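# Sort tangled wires into bins by colour

## Task

Untangle the wires and put each colour in its own bin, so that no wire stays hooked on or twisted around a wire of a different colour. Every wire has to lie on the floor of its bin. A short end or loop may poke over a rim, but it must not droop outside by more than about a finger's width, and it must not reach into a bin that holds another colour. No part of any wire may hang over the table edge. Dragging or squeezing two wires hard against each other can also count as failure.

## Robot and tools

Robot: two arms, left_arm and right_arm, each with a two-finger gripper. In the scene frame the origin sits at table height, midway between the nominal arm bases, with +z up and +x pointing out over the table. left_arm is on the +y side; this has nothing to do with which side of an image it appears on. Calibrated bases: left_arm at (+0.003, +0.258, 0) m, right_arm at (+0.043, -0.291, 0) m, both turned only slightly about z. A camera stand is fixed behind the arms.

Frames: an arm's hand poses, targets and offsets are in that arm's own base frame. Fixed cameras and the table use the scene frame. A gripper's fingers point along its +z axis and close along its y axis. end_effector_position is the point between the pads, about 1 cm behind the tips. Reported positions can be off by a few cm, more at long reach.

execute_actions(actions, cameras): actions is a list of actions. Each action is a table of up to 15 rows, one row per 1/30 s step; if it has fewer rows, the last row is held until 15 steps have passed. Each row is a single list of 14 numbers in [-1, 1] covering both arms: dx, dy, dz, rx, ry, rz, opening for left_arm, then the same seven for right_arm. dx to rz are an offset, not a pose: they are measured from that arm's Hand target at the start of the action, along its base axes, and every row counts from that same start, not from the row before. Scale: 1.0 = 0.6 m or 180 degrees. rx, ry, rz form one rotation vector, turning about the Hand target's position. opening is absolute: +1 fully open (0.094 m), -1 closed. Sending six zeros re-asks for the current Hand target; a 0 opening is a real command, so repeat the present opening to leave a gripper unchanged. Images come only when actions is empty or cameras names them.

move(target, speed, blend, opening_speed, grip_force, blocking, cameras): target is one 14-number row in the same layout and scale, or a list of up to 15 such rows. Every row is an offset from the Hand targets at the move's start, not from the previous row. Paths are straight, turn the short way, and all finish together, taking at least 0.5 s and at most 10 s. speed is the top path speed in m/s, 0.002 to 2.9, default 0.25 (turning up to twice that in rad/s); give one value or one per target. blend in metres rounds corners of a list; 0 (default) stops at each point. opening_speed is the rate of the opening change per second on the -1..+1 scale, at least 0.2. grip_force is a per-pad force cap in newtons, 10 to 50 (50 is full), one value or one per arm; it persists, and low values close slowly (about 4 s at 40, 8 s at 20, 16 s at 10). blocking=false returns after about 0.5 s while the move keeps running. Moves do not avoid obstacles or the other arm; the gripper lags and can overshoot, more when fast or when the arm is stretched. Do not route a path near an arm's own base. The result adds a move: line such as done, off_target, moving, held or fault, plus limits (paced = pose clipped, held = steps withheld). done means at rest within 10 mm and 2 degrees; neither done nor off_target tells you about contact.

wait(seconds, cameras): 0 to 10 s, arms keep their last command; a running move carries on. stop(cameras): brakes the running move. zoom_image(camera, region): camera is cam_high, cam_low, cam_left_wrist or cam_right_wrist; region is [x0, y0, x1, y1] in pixels, at most 504 by 504, from the latest image. finished_scene(scene): ends the current scene, irreversible; scene is the current scene's number. Only call it when the sort holds without the robot.

Results: Hand target is the last commanded pose after clipping; your next offsets start from it. The gripper often rests a few cm short due to friction and weight; the next command re-requests the target, and you can add the shortfall as an offset. Orientation commands are clipped to within 40 degrees of the measured one per step. grip_measured is the measured finger opening on the -1..+1 scale, reading up to about 2.5 mm wide when empty; the fingers go to the number you command, so it will not show where they met a wire. Joint torques include the arm's weight and wrap at ±28 N m on joints 1 to 3. "within noise" joint velocities mean the arm is still. Tool commands lists present commands. Joint ranges in rad: waist -2.618 to 3.054, shoulder 0 to 3.142, elbow 0 to 3.142 (straight at 2.901), wrist pitch and yaw -1.571 to 1.571, wrist roll -2.094 to 2.094.

Cameras: cam_high and cam_low 896x504, wrist cameras 672x504 fisheye; wrist images may lag while moving. Calibration can be off by a couple of degrees and under a centimetre.

Avoid: wires or anything dropping off the table; letting go of moving wires; fast impacts or pressing into the table, bins or fixtures; any contact between the two arms, grippers or wrist cameras, including one gripper closing on the other's fingers; strain on camera cables; pulling wires hard against each other. An arm blocked by something keeps pushing until you command it back past the gripper. Holding loads, stretching out or pushing at unreachable poses heats motors: MOTOR HOT appears at 75 °C, at 90 °C an OVER-TEMPERATURE FAULT folds that arm and disables it, and at 100 °C it goes limp. The scene also keeps running while you think, and objects may occasionally be nudged.

Each tool is called after ">>>" as name([rows], argument=value, ...), one row to a line, values as JSON.

## Session

>>> execute_actions(actions=[])

Scene clock: 0.00 s.
left_arm: end_effector_position=(+0.3953, +0.0235, +0.1087) grip_measured=+1.000 end_effector_quat_wxyz=(+0.591, -0.047, +0.804, -0.041) | right_arm: end_effector_position=(+0.3936, +0.0043, +0.1077) grip_measured=+1.000 end_effector_quat_wxyz=(+0.596, +0.005, +0.802, +0.028)
Joint positions: left_arm=[0.109 1.503 0.356 0.843 0.115 -0.093 0.094] | right_arm=[-0.017 1.506 0.335 0.879 -0.056 0.037 0.094]
Joint velocities: within noise
Joint torques (N m): no reading
Heat: left arm: 28 °C; right arm: 28 °C.
Hand target: left_arm +0.3985, +0.0238, +0.1183; +0.603, -0.046, +0.796, -0.041 | right_arm +0.3971, +0.0042, +0.1174; +0.608, +0.004, +0.794, +0.028
Tool commands: left_gripper/opening=+1.0 right_gripper/opening=+1.0

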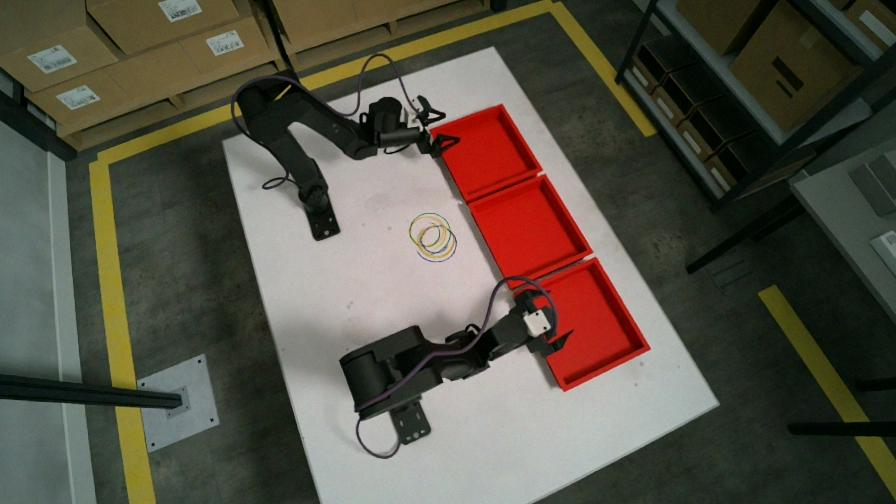

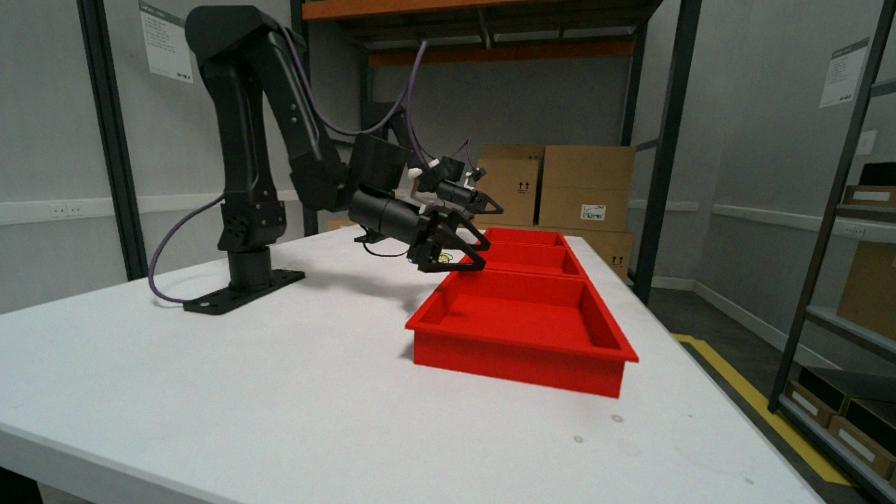

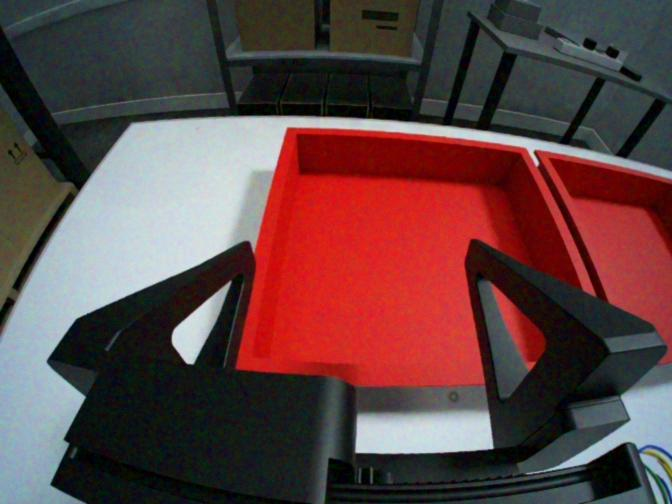

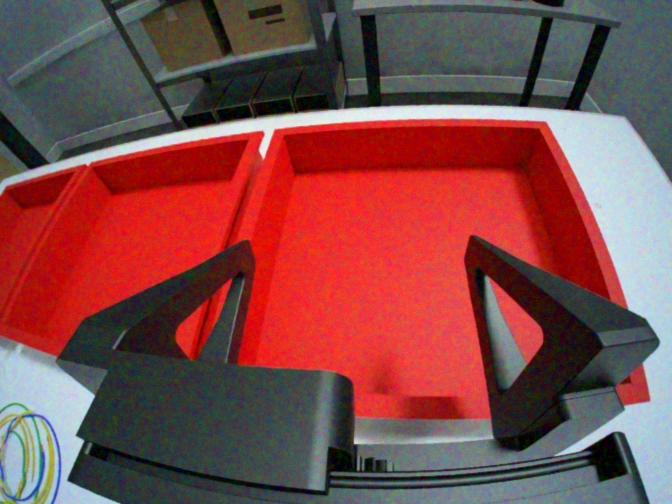

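>>> zoom_image(camera="cam_high", region=[390, 195, 480, 275])

>>> zoom_image(camera="cam_right_wrist", region=[0, 380, 130, 504])

Scaled by 5.600.

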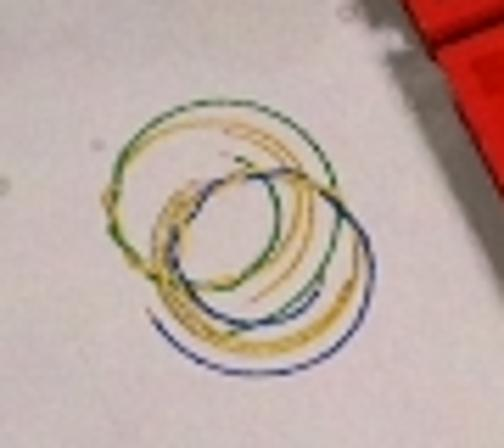

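Scaled by 3.877 from the camera's 672x504 image, which has a finer 960x720 frame.

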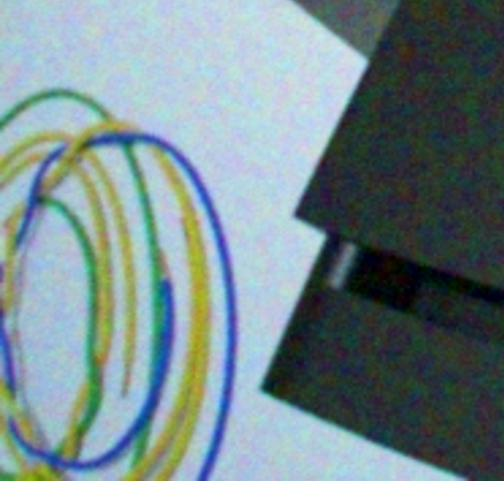

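>>> move(target=[-0.219,-0.355,0.06,0.0939,0.1737,-0.2124,1,0,0,0,0,0,0,1], cameras=["cam_high","cam_left_wrist"])

Scene clock: 3.80 s.
left_arm: end_effector_position=(+0.2617, -0.1851, +0.1416) grip_measured=+1.000 end_effector_quat_wxyz=(+0.314, +0.294, +0.897, -0.103) | right_arm: end_effector_position=(+0.3935, +0.0043, +0.1076) grip_measured=+1.000 end_effector_quat_wxyz=(+0.596, +0.005, +0.802, +0.028)
Joint positions: left_arm=[-0.61 1.154 0.825 -0.569 0.016 0.019 0.094] | right_arm=[-0.017 1.506 0.335 0.879 -0.056 0.037 0.094]
Joint torques (N m): left_arm=[-0.35 -2.41 9.25 1.09 -0.04 -0.1] | right_arm=[-0.02 -4.08 6.5 1.67 0.01 0]
Heat: left arm: 29 °C; right arm: 28 °C.
Hand target: left_arm +0.2672, -0.1893, +0.1543; +0.325, +0.291, +0.894, -0.106 | right_arm +0.3971, +0.0042, +0.1174; +0.608, +0.004, +0.793, +0.028
Off the commanded pose: left_arm 0.014 m, 1 deg | right_arm 0.010 m, 2 deg.
move: off_target (left_arm)
camera_calibration:
cam_left_wrist: T_world_to_cam=[[-0.595187, -0.797913, -0.0953252, 0.028981], [-0.802074, 0.597148, 0.00956479, 0.324369], [0.0492913, 0.0821507, -0.9954, 0.262178], [0, 0, 0, 1]] pos_world=[0.264494, -0.19211, 0.260632]
Images, in order (width x height): cam_high 896x504, cam_left_wrist 672x504.

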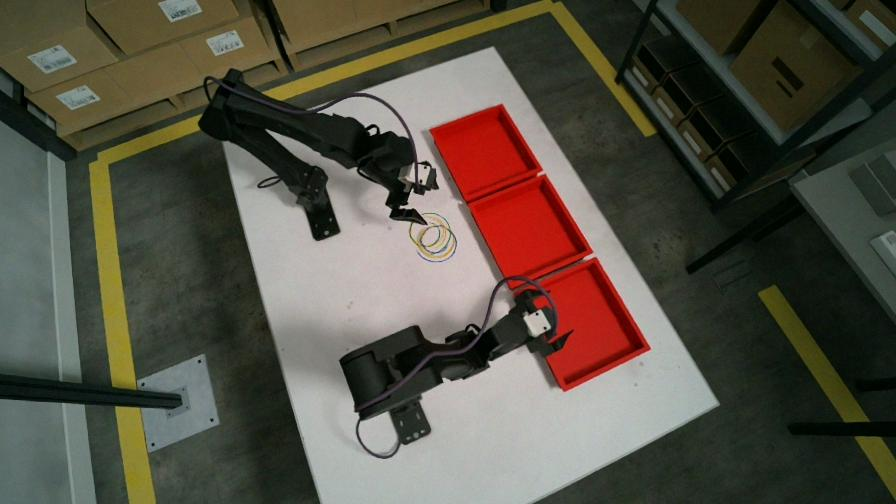

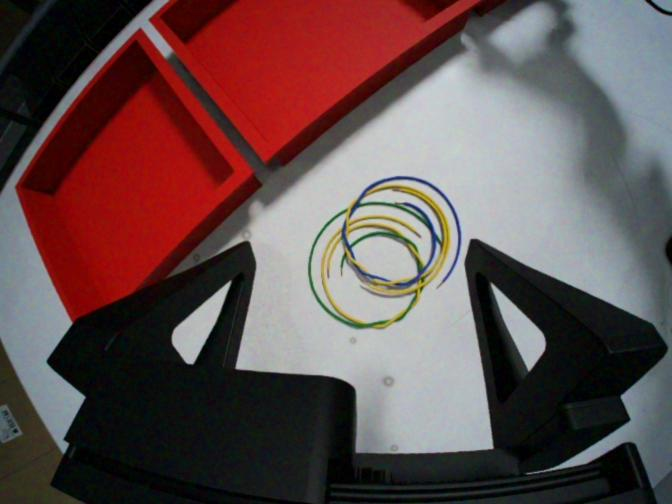

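>>> zoom_image(camera="cam_left_wrist", region=[295, 165, 475, 340])

>>> zoom_image(camera="cam_left_wrist", region=[300, 250, 390, 335])

>>> zoom_image(camera="cam_left_wrist", region=[330, 170, 420, 255])

>>> zoom_image(camera="cam_left_wrist", region=[380, 220, 470, 305])

Scaled by 2.800 from the camera's 672x504 image, which has a finer 960x720 frame.

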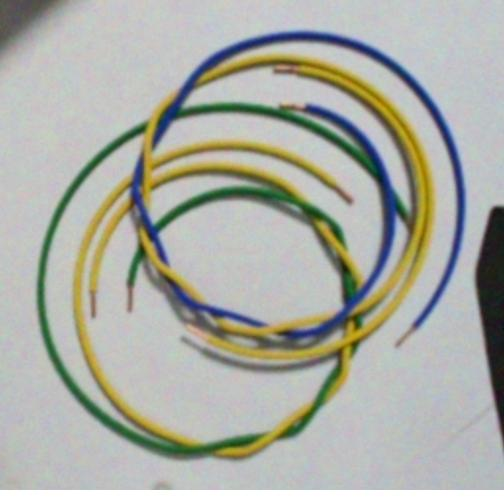

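Scaled by 5.600 from the camera's 672x504 image, which has a finer 960x720 frame.

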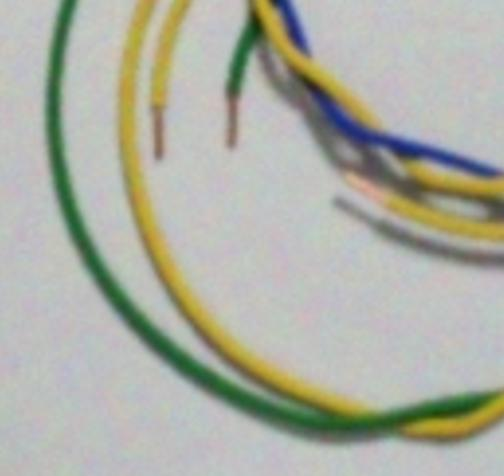

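Scaled by 5.600 from the camera's 672x504 image, which has a finer 960x720 frame.

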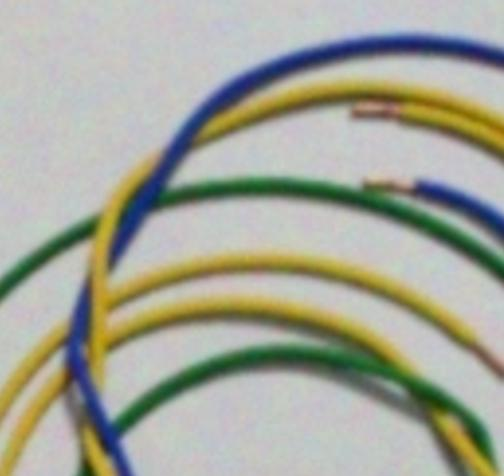

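Scaled by 5.600 from the camera's 672x504 image, which has a finer 960x720 frame.

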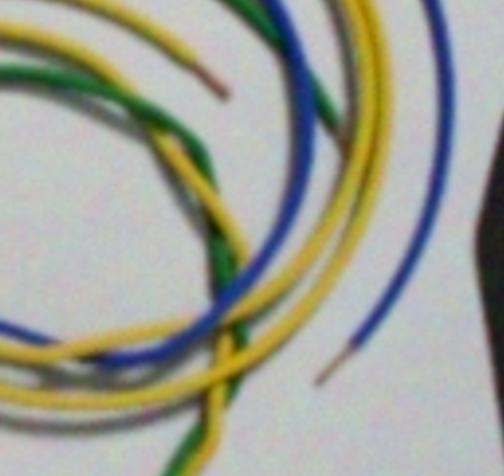

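>>> move(target=[-0.04,-0.053,-0.144,0,0,0,1,0,0,0,0,0,0,1], cameras=["cam_left_wrist"])

Scene clock: 7.33 s.
left_arm: end_effector_position=(+0.2408, -0.2185, +0.0680) grip_measured=+1.000 end_effector_quat_wxyz=(+0.316, +0.295, +0.896, -0.104) | right_arm: end_effector_position=(+0.3935, +0.0043, +0.1076) grip_measured=+1.000 end_effector_quat_wxyz=(+0.596, +0.005, +0.802, +0.028)
Joint positions: left_arm=[-0.796 1.266 0.588 -0.22 -0.101 -0.125 0.094] | right_arm=[-0.017 1.506 0.335 0.879 -0.056 0.037 0.094]
Joint torques (N m): left_arm=[-0.44 -2.82 5.03 1.49 -0.12 -0.1] | right_arm=[0.02 -4.05 6.49 1.68 0.02 0.01]
Heat: left arm: 29 °C; right arm: 28 °C.
Hand target: left_arm +0.2431, -0.2210, +0.0678; +0.325, +0.291, +0.894, -0.106 | right_arm +0.3971, +0.0042, +0.1174; +0.608, +0.004, +0.793, +0.028
Off the commanded pose: left_arm 0.004 m, 1 deg | right_arm 0.010 m, 2 deg.
move: done
camera_calibration:
cam_left_wrist: T_world_to_cam=[[-0.595461, -0.797591, -0.0963005, -0.0169203], [-0.801548, 0.597917, 0.00412949, 0.328659], [0.054286, 0.0796484, -0.995344, 0.19091], [0, 0, 0, 1]] pos_world=[0.242997, -0.225212, 0.187034]
Images, in order (width x height): cam_left_wrist 672x504.

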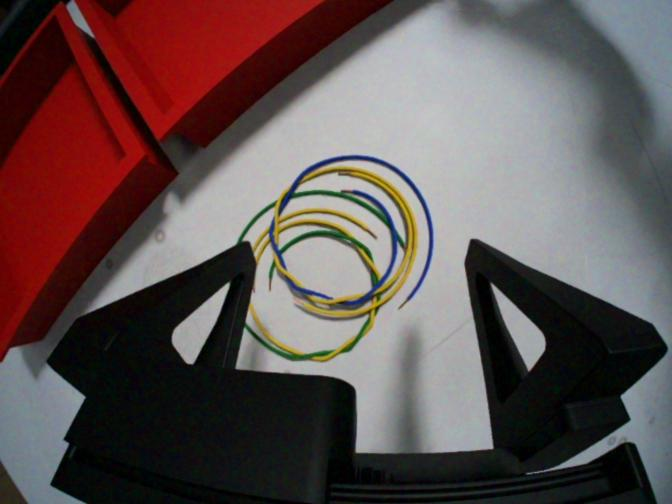

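>>> zoom_image(camera="cam_left_wrist", region=[230, 145, 340, 255])

>>> zoom_image(camera="cam_left_wrist", region=[320, 190, 440, 310])

>>> zoom_image(camera="cam_left_wrist", region=[240, 260, 350, 370])

>>> zoom_image(camera="cam_left_wrist", region=[310, 260, 400, 350])

>>> zoom_image(camera="cam_left_wrist", region=[260, 200, 330, 270])

Scaled by 4.582 from the camera's 672x504 image, which has a finer 960x720 frame.

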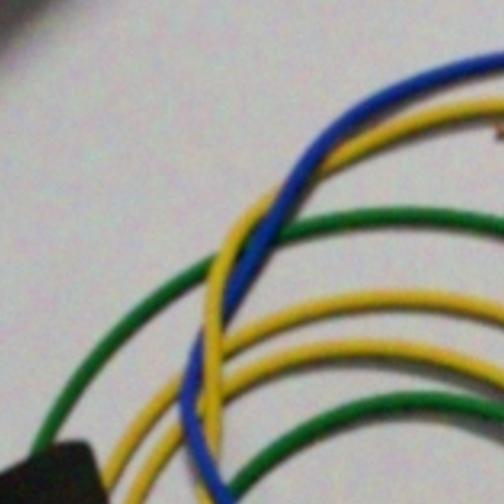

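Scaled by 4.200 from the camera's 672x504 image, which has a finer 960x720 frame.

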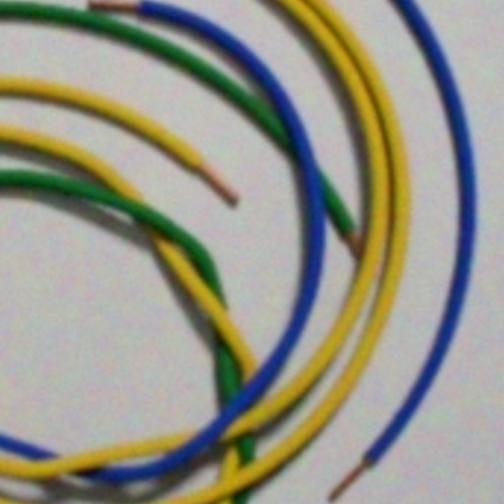

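Scaled by 4.582 from the camera's 672x504 image, which has a finer 960x720 frame.

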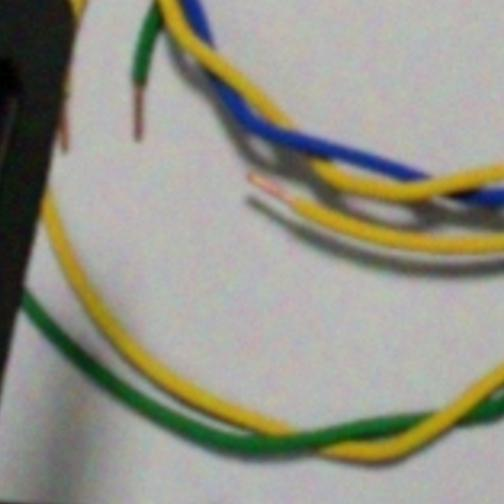

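Scaled by 5.600 from the camera's 672x504 image, which has a finer 960x720 frame.

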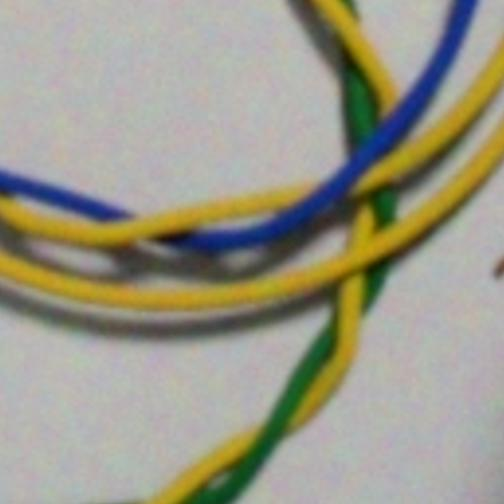

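Scaled by 7.200 from the camera's 672x504 image, which has a finer 960x720 frame.

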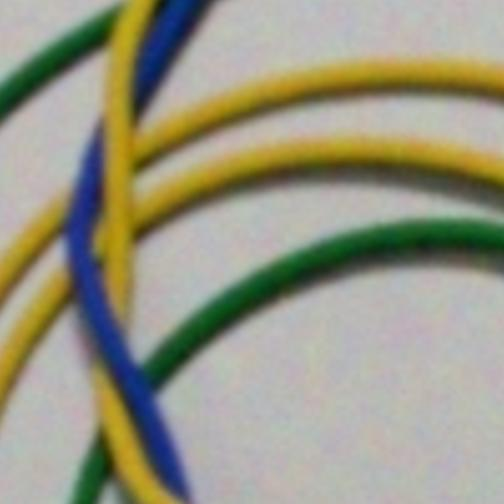

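>>> move(target=[-0.013,0.062,0.055,-0.0081,0.2386,0.4044,-0.3,0,0,0,0,0,0,1], cameras=["cam_high","cam_low","cam_left_wrist"])

Scene clock: 13.37 s.
left_arm: end_effector_position=(+0.2311, -0.1824, +0.0959) grip_measured=-0.297 end_effector_quat_wxyz=(-0.001, -0.337, +0.942, +0.000) | right_arm: end_effector_position=(+0.3935, +0.0043, +0.1076) grip_measured=+1.000 end_effector_quat_wxyz=(+0.596, +0.005, +0.802, +0.028)
Joint positions: left_arm=[-0.67 1.666 1.287 -1.193 0.003 -1.357 0.033] | right_arm=[-0.017 1.506 0.335 0.879 -0.056 0.037 0.094]
Joint torques (N m): left_arm=[0.32 -5.42 7.95 -0.09 0.01 -0.09] | right_arm=[-0.01 -4.07 6.5 1.69 0.02 0.03]
Heat: left arm: 30 °C; right arm: 29 °C.
Hand target: left_arm +0.2354, -0.1839, +0.1008; -0.001, -0.343, +0.939, +0.000 | right_arm +0.3971, +0.0042, +0.1174; +0.608, +0.004, +0.793, +0.028
Off the commanded pose: left_arm 0.007 m, 1 deg | right_arm 0.010 m, 2 deg.
move: done
camera_calibration:
cam_left_wrist: T_world_to_cam=[[0.581291, -0.810571, -0.0712405, -0.267899], [-0.601661, -0.48711, 0.633031, -0.00524271], [-0.547819, -0.325113, -0.770841, 0.260152], [0, 0, 0, 1]] pos_world=[0.295089, -0.135126, 0.184769]
Images, in order (width x height): cam_high 896x504, cam_low 896x504, cam_left_wrist 672x504.

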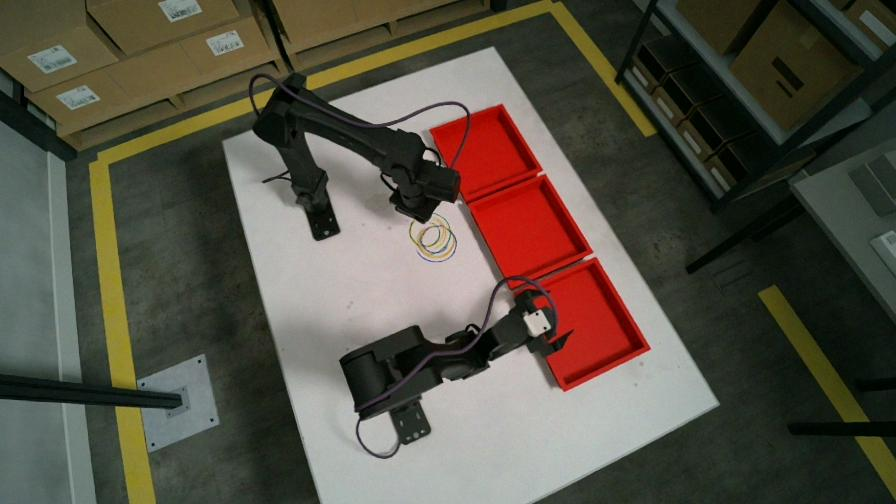

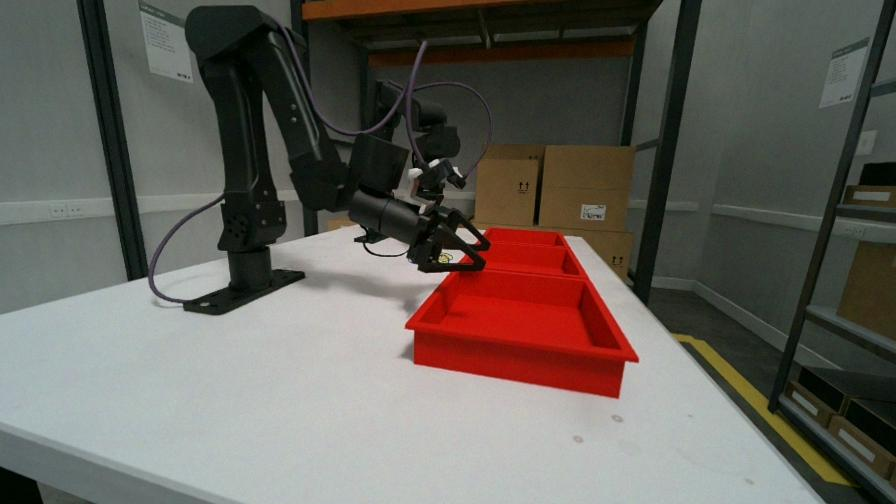

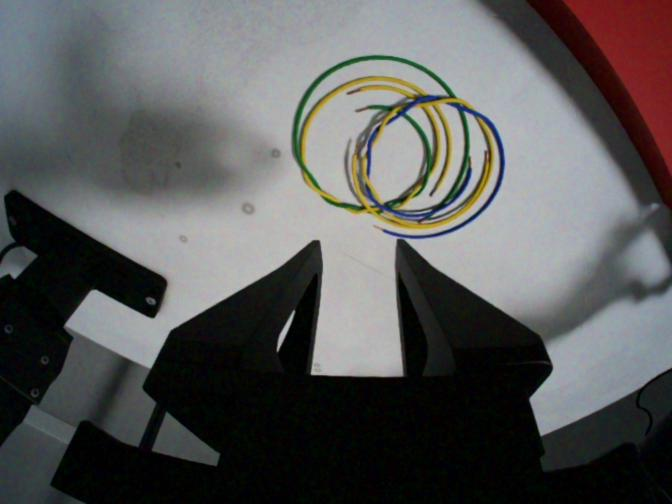

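>>> zoom_image(camera="cam_left_wrist", region=[330, 80, 520, 245])

Scaled by 2.653 from the camera's 672x504 image, which has a finer 960x720 frame.

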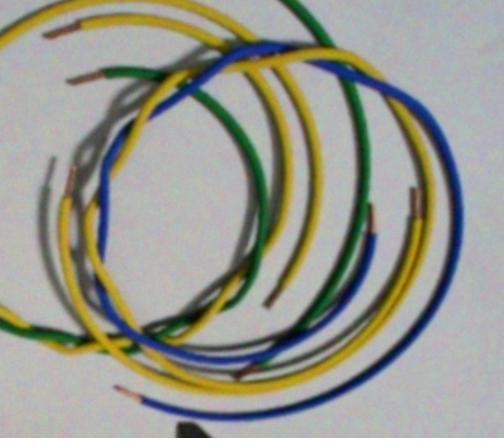

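>>> move(target=[0,0,-0.097,0,0,0,-0.3,0,0,0,0,0,0,1], speed=0.12, cameras=["cam_low","cam_left_wrist"])

>>> zoom_image(camera="cam_left_wrist", region=[280, 130, 440, 280])

>>> zoom_image(camera="cam_low", region=[380, 200, 520, 290])

Scene clock: 14.93 s.
left_arm: end_effector_position=(+0.2332, -0.1842, +0.0469) grip_measured=-0.297 end_effector_quat_wxyz=(-0.002, -0.337, +0.942, +0.001) | right_arm: end_effector_position=(+0.3935, +0.0043, +0.1076) grip_measured=+1.000 end_effector_quat_wxyz=(+0.596, +0.005, +0.802, +0.028)
Joint positions: left_arm=[-0.67 1.722 1.15 -1.002 0.003 -1.357 0.033] | right_arm=[-0.017 1.506 0.335 0.879 -0.056 0.037 0.094]
Joint torques (N m): left_arm=[0.34 -6.08 4.29 0.3 -0.01 -0.1] | right_arm=[0.02 -4.12 6.5 1.68 0.01 0]
Heat: left arm: 30 °C; right arm: 29 °C.
Hand target: left_arm +0.2354, -0.1838, +0.0426; +0.000, -0.343, +0.940, +0.000 | right_arm +0.3971, +0.0042, +0.1174; +0.608, +0.004, +0.793, +0.028
Off the commanded pose: left_arm 0.005 m, 1 deg | right_arm 0.010 m, 2 deg.
move: done
camera_calibration:
cam_left_wrist: T_world_to_cam=[[0.581427, -0.810303, -0.0731584, -0.274016], [-0.600104, -0.487836, 0.633949, 0.0256101], [-0.54938, -0.324693, -0.769907, 0.22334], [0, 0, 0, 1]] pos_world=[0.297388, -0.137026, 0.135669]
Images, in order (width x height): cam_low 896x504, cam_left_wrist 672x504.

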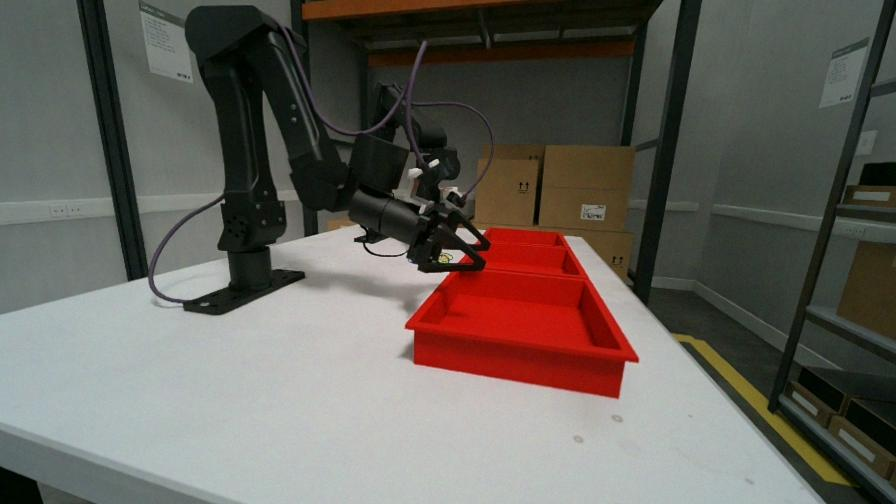

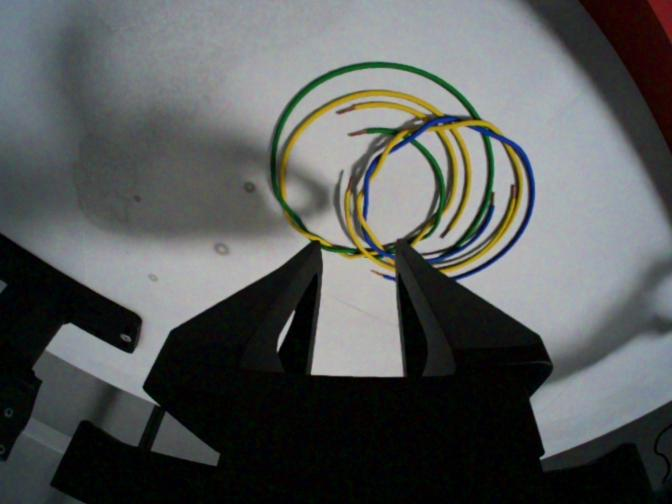

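Scaled by 3.150 from the camera's 672x504 image, which has a finer 960x720 frame.

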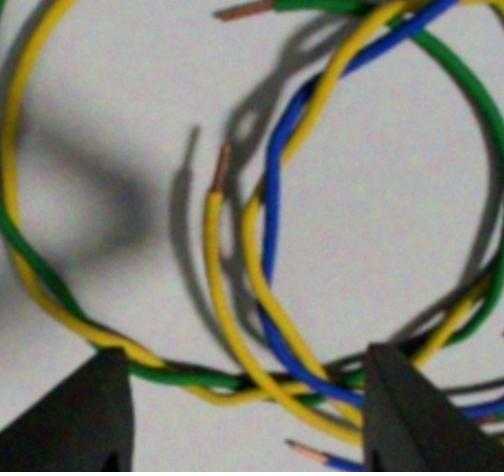

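Scaled by 3.600.

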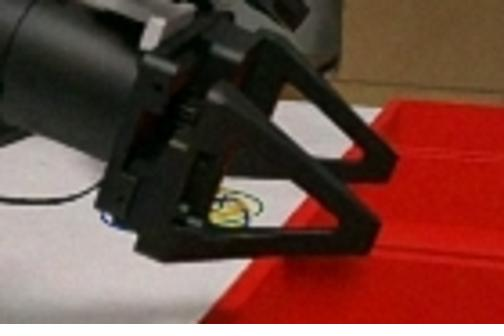

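>>> move(target=[0.034,-0.129,0.079,0,0,-0.222,-0.65,0,0,0,0,0,0,1], cameras=["cam_left_wrist"])

>>> zoom_image(camera="cam_left_wrist", region=[260, 80, 440, 280])

Scene clock: 18.20 s.
left_arm: end_effector_position=(+0.2528, -0.2571, +0.0868) grip_measured=-0.647 end_effector_quat_wxyz=(-0.002, -0.007, +1.000, +0.000) | right_arm: end_effector_position=(+0.3935, +0.0043, +0.1076) grip_measured=+1.000 end_effector_quat_wxyz=(+0.596, +0.005, +0.802, +0.028)
Joint positions: left_arm=[-0.795 1.922 1.566 -1.218 0.003 -0.809 0.017] | right_arm=[-0.017 1.506 0.335 0.879 -0.056 0.037 0.094]
Joint torques (N m): left_arm=[-0.32 -7.53 8.02 -0.01 -0.02 0.1] | right_arm=[0.02 -4.08 6.49 1.7 0.01 0]
Heat: left arm: 30 °C; right arm: 29 °C.
Hand target: left_arm +0.2558, -0.2612, +0.0901; +0.000, -0.001, +1.000, +0.000 | right_arm +0.3971, +0.0042, +0.1174; +0.608, +0.004, +0.793, +0.028
Off the commanded pose: left_arm 0.006 m, 1 deg | right_arm 0.010 m, 2 deg.
move: done
camera_calibration:
cam_left_wrist: T_world_to_cam=[[-0.0511142, -0.996225, -0.0701609, -0.229713], [-0.773172, -0.00499318, 0.634176, 0.14443], [-0.632133, 0.0866619, -0.769999, 0.367768], [0, 0, 0, 1]] pos_world=[0.332406, -0.259996, 0.17547]
Images, in order (width x height): cam_left_wrist 672x504.

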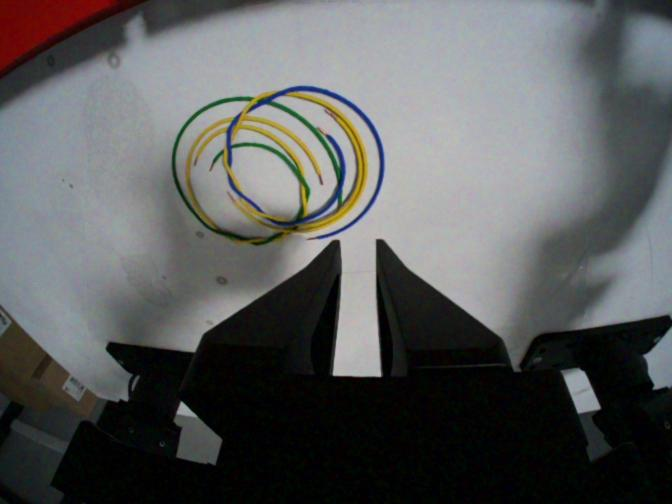

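Scaled by 2.520 from the camera's 672x504 image, which has a finer 960x720 frame.

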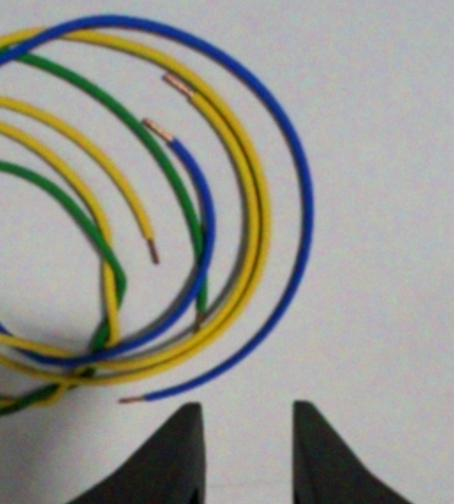

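>>> move(target=[0,-0.001,-0.095,0,0,0,-0.72,0,0,0,0,0,0,1], speed=0.1, cameras=["cam_left_wrist"])

>>> zoom_image(camera="cam_left_wrist", region=[300, 150, 430, 280])

Scene clock: 19.77 s.
left_arm: end_effector_position=(+0.2551, -0.2595, +0.0389) grip_measured=-0.717 end_effector_quat_wxyz=(-0.003, -0.007, +1.000, +0.000) | right_arm: end_effector_position=(+0.3935, +0.0043, +0.1076) grip_measured=+1.000 end_effector_quat_wxyz=(+0.596, +0.005, +0.802, +0.028)
Joint positions: left_arm=[-0.795 1.973 1.444 -1.045 0.003 -0.808 0.013] | right_arm=[-0.017 1.506 0.335 0.879 -0.056 0.037 0.094]
Joint torques (N m): left_arm=[-0.42 -8.13 4.37 0.32 -0.01 0.08] | right_arm=[0.01 -4.11 6.48 1.68 0.03 0.01]
Heat: left arm: 30 °C; right arm: 29 °C.
Hand target: left_arm +0.2558, -0.2618, +0.0331; +0.000, -0.001, +1.000, +0.000 | right_arm +0.3971, +0.0042, +0.1174; +0.608, +0.004, +0.793, +0.028
Off the commanded pose: left_arm 0.006 m, 1 deg | right_arm 0.010 m, 2 deg.
move: done
camera_calibration:
cam_left_wrist: T_world_to_cam=[[-0.0515708, -0.996108, -0.0714765, -0.235096], [-0.772403, -0.00558361, 0.635109, 0.176181], [-0.633036, 0.0879617, -0.769109, 0.333071], [0, 0, 0, 1]] pos_world=[0.334805, -0.262495, 0.127469]
Images, in order (width x height): cam_left_wrist 672x504.

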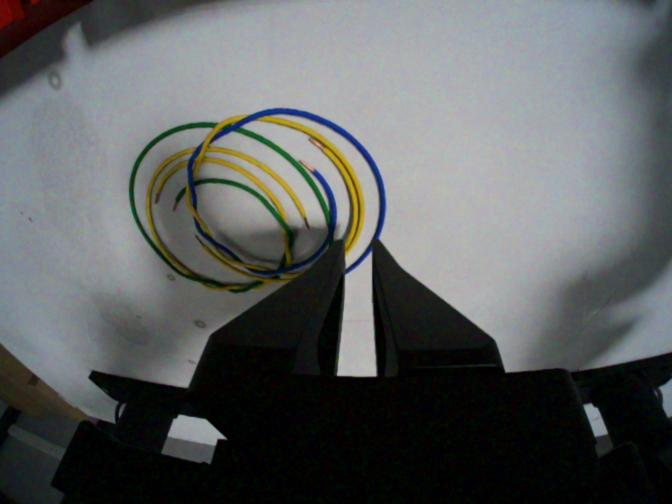

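Scaled by 3.877 from the camera's 672x504 image, which has a finer 960x720 frame.

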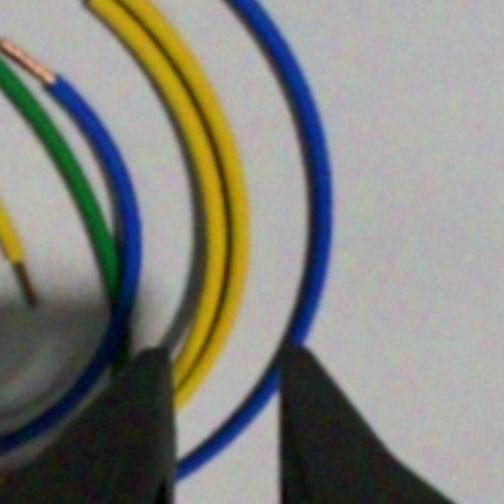

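>>> move(target=[0,0,-0.035,0,0,0,-0.72,0,0,0,0,0,0,1], speed=0.05, cameras=["cam_left_wrist"])

>>> zoom_image(camera="cam_left_wrist", region=[300, 180, 430, 310])

Scene clock: 21.00 s.
left_arm: end_effector_position=(+0.2557, -0.2601, +0.0190) grip_measured=-0.717 end_effector_quat_wxyz=(-0.002, -0.007, +1.000, -0.001) | right_arm: end_effector_position=(+0.3935, +0.0043, +0.1076) grip_measured=+1.000 end_effector_quat_wxyz=(+0.596, +0.005, +0.802, +0.028)
Joint positions: left_arm=[-0.795 1.998 1.396 -0.97 0.003 -0.808 0.013] | right_arm=[-0.017 1.506 0.335 0.879 -0.056 0.037 0.094]
Joint torques (N m): left_arm=[-0.4 -8.03 4.19 0.36 -0.02 0.08] | right_arm=[-0.01 -4.07 6.49 1.69 0.01 0.01]
Heat: left arm: 30 °C; right arm: 29 °C.
Hand target: left_arm +0.2558, -0.2618, +0.0121; +0.000, -0.001, +1.000, +0.000 | right_arm +0.3971, +0.0042, +0.1174; +0.608, +0.004, +0.793, +0.028
Off the commanded pose: left_arm 0.007 m, 1 deg | right_arm 0.010 m, 2 deg.
move: done
camera_calibration:
cam_left_wrist: T_world_to_cam=[[-0.0514316, -0.996282, -0.0691214, -0.23723], [-0.77388, -0.00398891, 0.63332, 0.190108], [-0.631241, 0.0860643, -0.770797, 0.317291], [0, 0, 0, 1]] pos_world=[0.335206, -0.262897, 0.10777]
Images, in order (width x height): cam_left_wrist 672x504.

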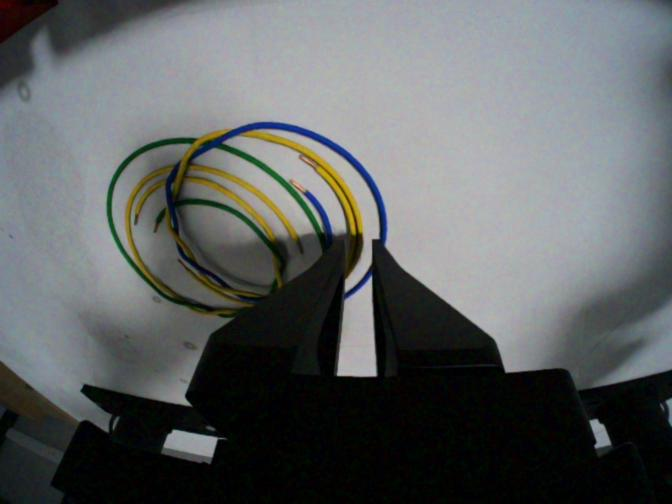

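Scaled by 3.877 from the camera's 672x504 image, which has a finer 960x720 frame.

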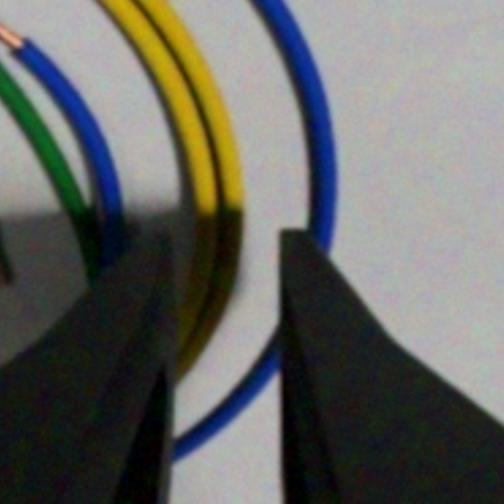

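>>> move(target=[0,0,-0.012,0,0,0,-0.72,0,0,0,0,0,0,1], speed=0.05)

>>> move(target=[0,0,0,0,0,0,-0.9,0,0,0,0,0,0,1], grip_force=[12,50], opening_speed=0.3, cameras=["cam_left_wrist"])

>>> zoom_image(camera="cam_left_wrist", region=[250, 150, 430, 310])

Scene clock: 22.10 s.
left_arm: end_effector_position=(+0.2560, -0.2605, +0.0124) grip_measured=-0.717 end_effector_quat_wxyz=(-0.001, -0.007, +1.000, -0.001) | right_arm: end_effector_position=(+0.3935, +0.0043, +0.1076) grip_measured=+1.000 end_effector_quat_wxyz=(+0.596, +0.005, +0.802, +0.028)
Joint positions: left_arm=[-0.795 2.007 1.381 -0.944 0.003 -0.808 0.013] | right_arm=[-0.017 1.506 0.335 0.879 -0.056 0.037 0.094]
Joint torques (N m): left_arm=[-0.4 -7.98 4.1 0.32 -0.02 0.08] | right_arm=[0.01 -4.05 6.45 1.68 0.01 0.01]
Heat: left arm: 30 °C; right arm: 29 °C.
Hand target: left_arm +0.2558, -0.2618, +0.0049; +0.000, -0.001, +1.000, +0.000 | right_arm +0.3971, +0.0042, +0.1174; +0.608, +0.004, +0.793, +0.028
Off the commanded pose: left_arm 0.008 m, 1 deg | right_arm 0.010 m, 2 deg.
move: done

Scene clock: 23.70 s.
left_arm: end_effector_position=(+0.2561, -0.2605, +0.0124) grip_measured=-0.897 end_effector_quat_wxyz=(-0.001, -0.007, +1.000, -0.002) | right_arm: end_effector_position=(+0.3935, +0.0043, +0.1076) grip_measured=+1.000 end_effector_quat_wxyz=(+0.596, +0.005, +0.802, +0.028)
Joint positions: left_arm=[-0.795 2.007 1.381 -0.944 0.003 -0.808 0.005] | right_arm=[-0.017 1.506 0.335 0.879 -0.056 0.037 0.094]
Joint torques (N m): left_arm=[-0.4 -7.97 4.1 0.34 -0.02 0.08] | right_arm=[-0.01 -4.11 6.48 1.68 0 0]
Heat: left arm: 29 °C; right arm: 29 °C.
Hand target: left_arm +0.2558, -0.2618, +0.0049; +0.000, -0.001, +1.000, +0.000 | right_arm +0.3971, +0.0042, +0.1174; +0.608, +0.004, +0.793, +0.028
Off the commanded pose: left_arm 0.008 m, 1 deg | right_arm 0.010 m, 2 deg.
grip_force (N): 12, 50
move: done
camera_calibration:
cam_left_wrist: T_world_to_cam=[[-0.0513364, -0.996388, -0.0676366, -0.238167], [-0.774893, -0.00298267, 0.632085, 0.195122], [-0.630004, 0.0848602, -0.771941, 0.311958], [0, 0, 0, 1]] pos_world=[0.335507, -0.263198, 0.101371]
Images, in order (width x height): cam_left_wrist 672x504.

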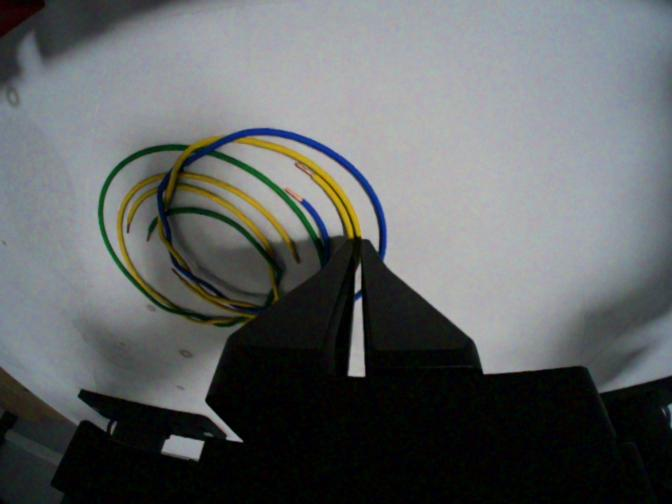

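Scaled by 2.800 from the camera's 672x504 image, which has a finer 960x720 frame.

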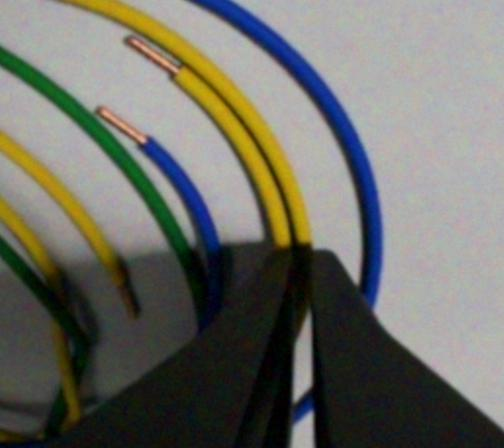

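>>> move(target=[0,0,0.1,0,0,0,-0.92,0,0,0,0,0,0,1], speed=0.05, cameras=["cam_low","cam_left_wrist"])

>>> zoom_image(camera="cam_left_wrist", region=[130, 80, 430, 310])

Scene clock: 25.67 s.
left_arm: end_effector_position=(+0.2502, -0.2545, +0.0412) grip_measured=-0.917 end_effector_quat_wxyz=(-0.023, -0.007, +1.000, +0.021) | right_arm: end_effector_position=(+0.3935, +0.0043, +0.1076) grip_measured=+1.000 end_effector_quat_wxyz=(+0.596, +0.005, +0.802, +0.028)
Joint positions: left_arm=[-0.795 1.998 1.487 -1.121 0.003 -0.808 0.004] | right_arm=[-0.017 1.506 0.335 0.879 -0.056 0.037 0.094]
Joint torques (N m): left_arm=[-0.42 -13.07 7.58 -0.19 -0.02 0.08] | right_arm=[0.01 -4.12 6.49 1.68 0.02 -0.01]
Heat: left arm: 30 °C; right arm: 29 °C.
Hand target: left_arm +0.2558, -0.2618, +0.0648; +0.000, -0.001, +1.000, +0.000 | right_arm +0.3971, +0.0042, +0.1174; +0.608, +0.004, +0.793, +0.028
Off the commanded pose: left_arm 0.025 m, 4 deg | right_arm 0.010 m, 2 deg.
grip_force (N): 12, 50
move: off_target (left_arm)
camera_calibration:
cam_left_wrist: T_world_to_cam=[[-0.0552296, -0.992424, -0.109748, -0.226807], [-0.746476, -0.031958, 0.664645, 0.15653], [-0.663116, 0.118632, -0.739055, 0.345423], [0, 0, 0, 1]] pos_world=[0.333375, -0.261065, 0.126358]
Images, in order (width x height): cam_low 896x504, cam_left_wrist 672x504.

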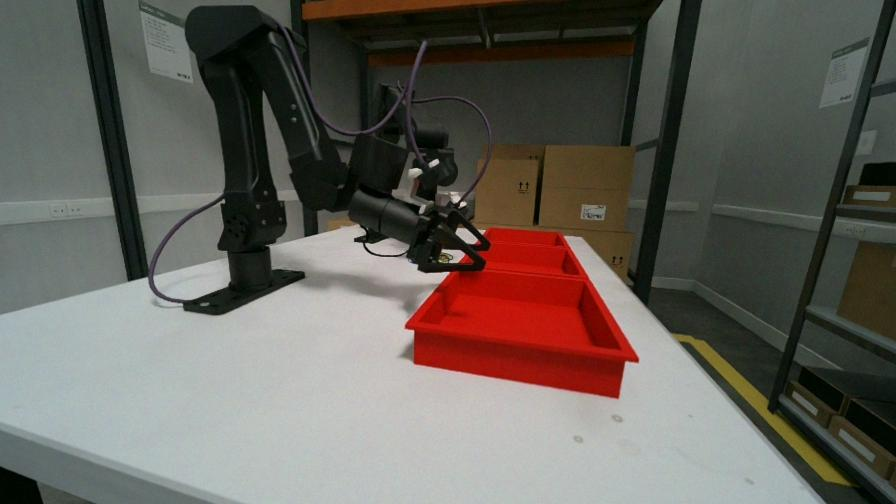

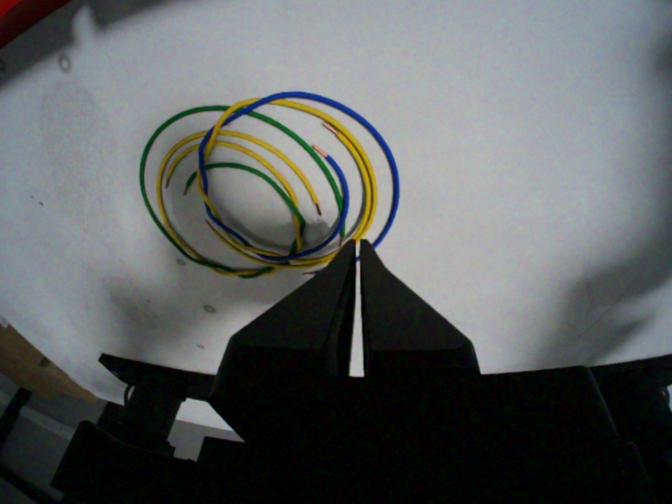

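Scaled by 1.680 from the camera's 672x504 image, which has a finer 960x720 frame.

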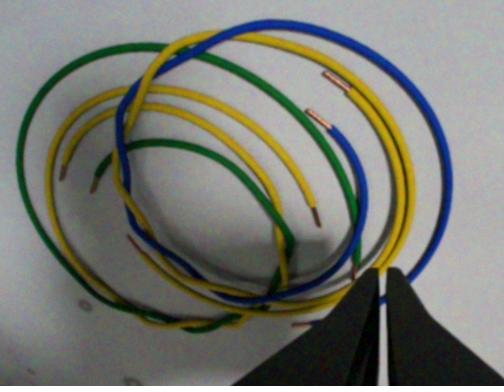

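>>> move([
  [0,0,-0.07,0,0,0,-0.72,0,0,0,0,0,0,1],
  [0,0,-0.104,0,0,0,-0.72,0,0,0,0,0,0,1],
], speed=0.05, grip_force=[50,50], cameras=["cam_left_wrist"])

>>> zoom_image(camera="cam_left_wrist", region=[250, 150, 430, 310])

Scene clock: 28.27 s.
left_arm: end_effector_position=(+0.2558, -0.2602, +0.0094) grip_measured=-0.723 end_effector_quat_wxyz=(-0.002, -0.007, +1.000, -0.001) | right_arm: end_effector_position=(+0.3935, +0.0043, +0.1076) grip_measured=+1.000 end_effector_quat_wxyz=(+0.596, +0.005, +0.802, +0.028)
Joint positions: left_arm=[-0.795 2.012 1.375 -0.936 0.003 -0.808 0.013] | right_arm=[-0.017 1.506 0.335 0.879 -0.056 0.037 0.094]
Joint torques (N m): left_arm=[-0.4 -8.08 4.11 0.35 -0.02 0.08] | right_arm=[0.01 -4.08 6.48 1.69 0.02 0.01]
Heat: left arm: 29 °C; right arm: 30 °C.
Hand target: left_arm +0.2557, -0.2618, +0.0024; +0.000, -0.001, +1.000, +0.000 | right_arm +0.3971, +0.0042, +0.1174; +0.608, +0.004, +0.793, +0.028
Off the commanded pose: left_arm 0.007 m, 1 deg | right_arm 0.010 m, 2 deg.
move: done
camera_calibration:
cam_left_wrist: T_world_to_cam=[[-0.0514878, -0.996255, -0.0694643, -0.237928], [-0.773713, -0.00418614, 0.633523, 0.196137], [-0.631441, 0.0863641, -0.770599, 0.310089], [0, 0, 0, 1]] pos_world=[0.335306, -0.262996, 0.0981699]
Images, in order (width x height): cam_left_wrist 672x504.

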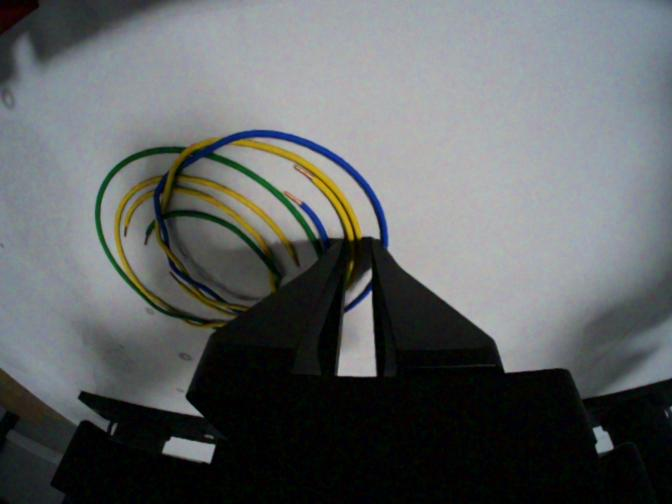

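Scaled by 2.800 from the camera's 672x504 image, which has a finer 960x720 frame.

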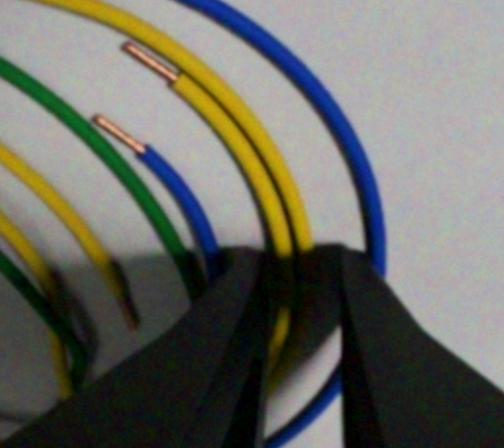

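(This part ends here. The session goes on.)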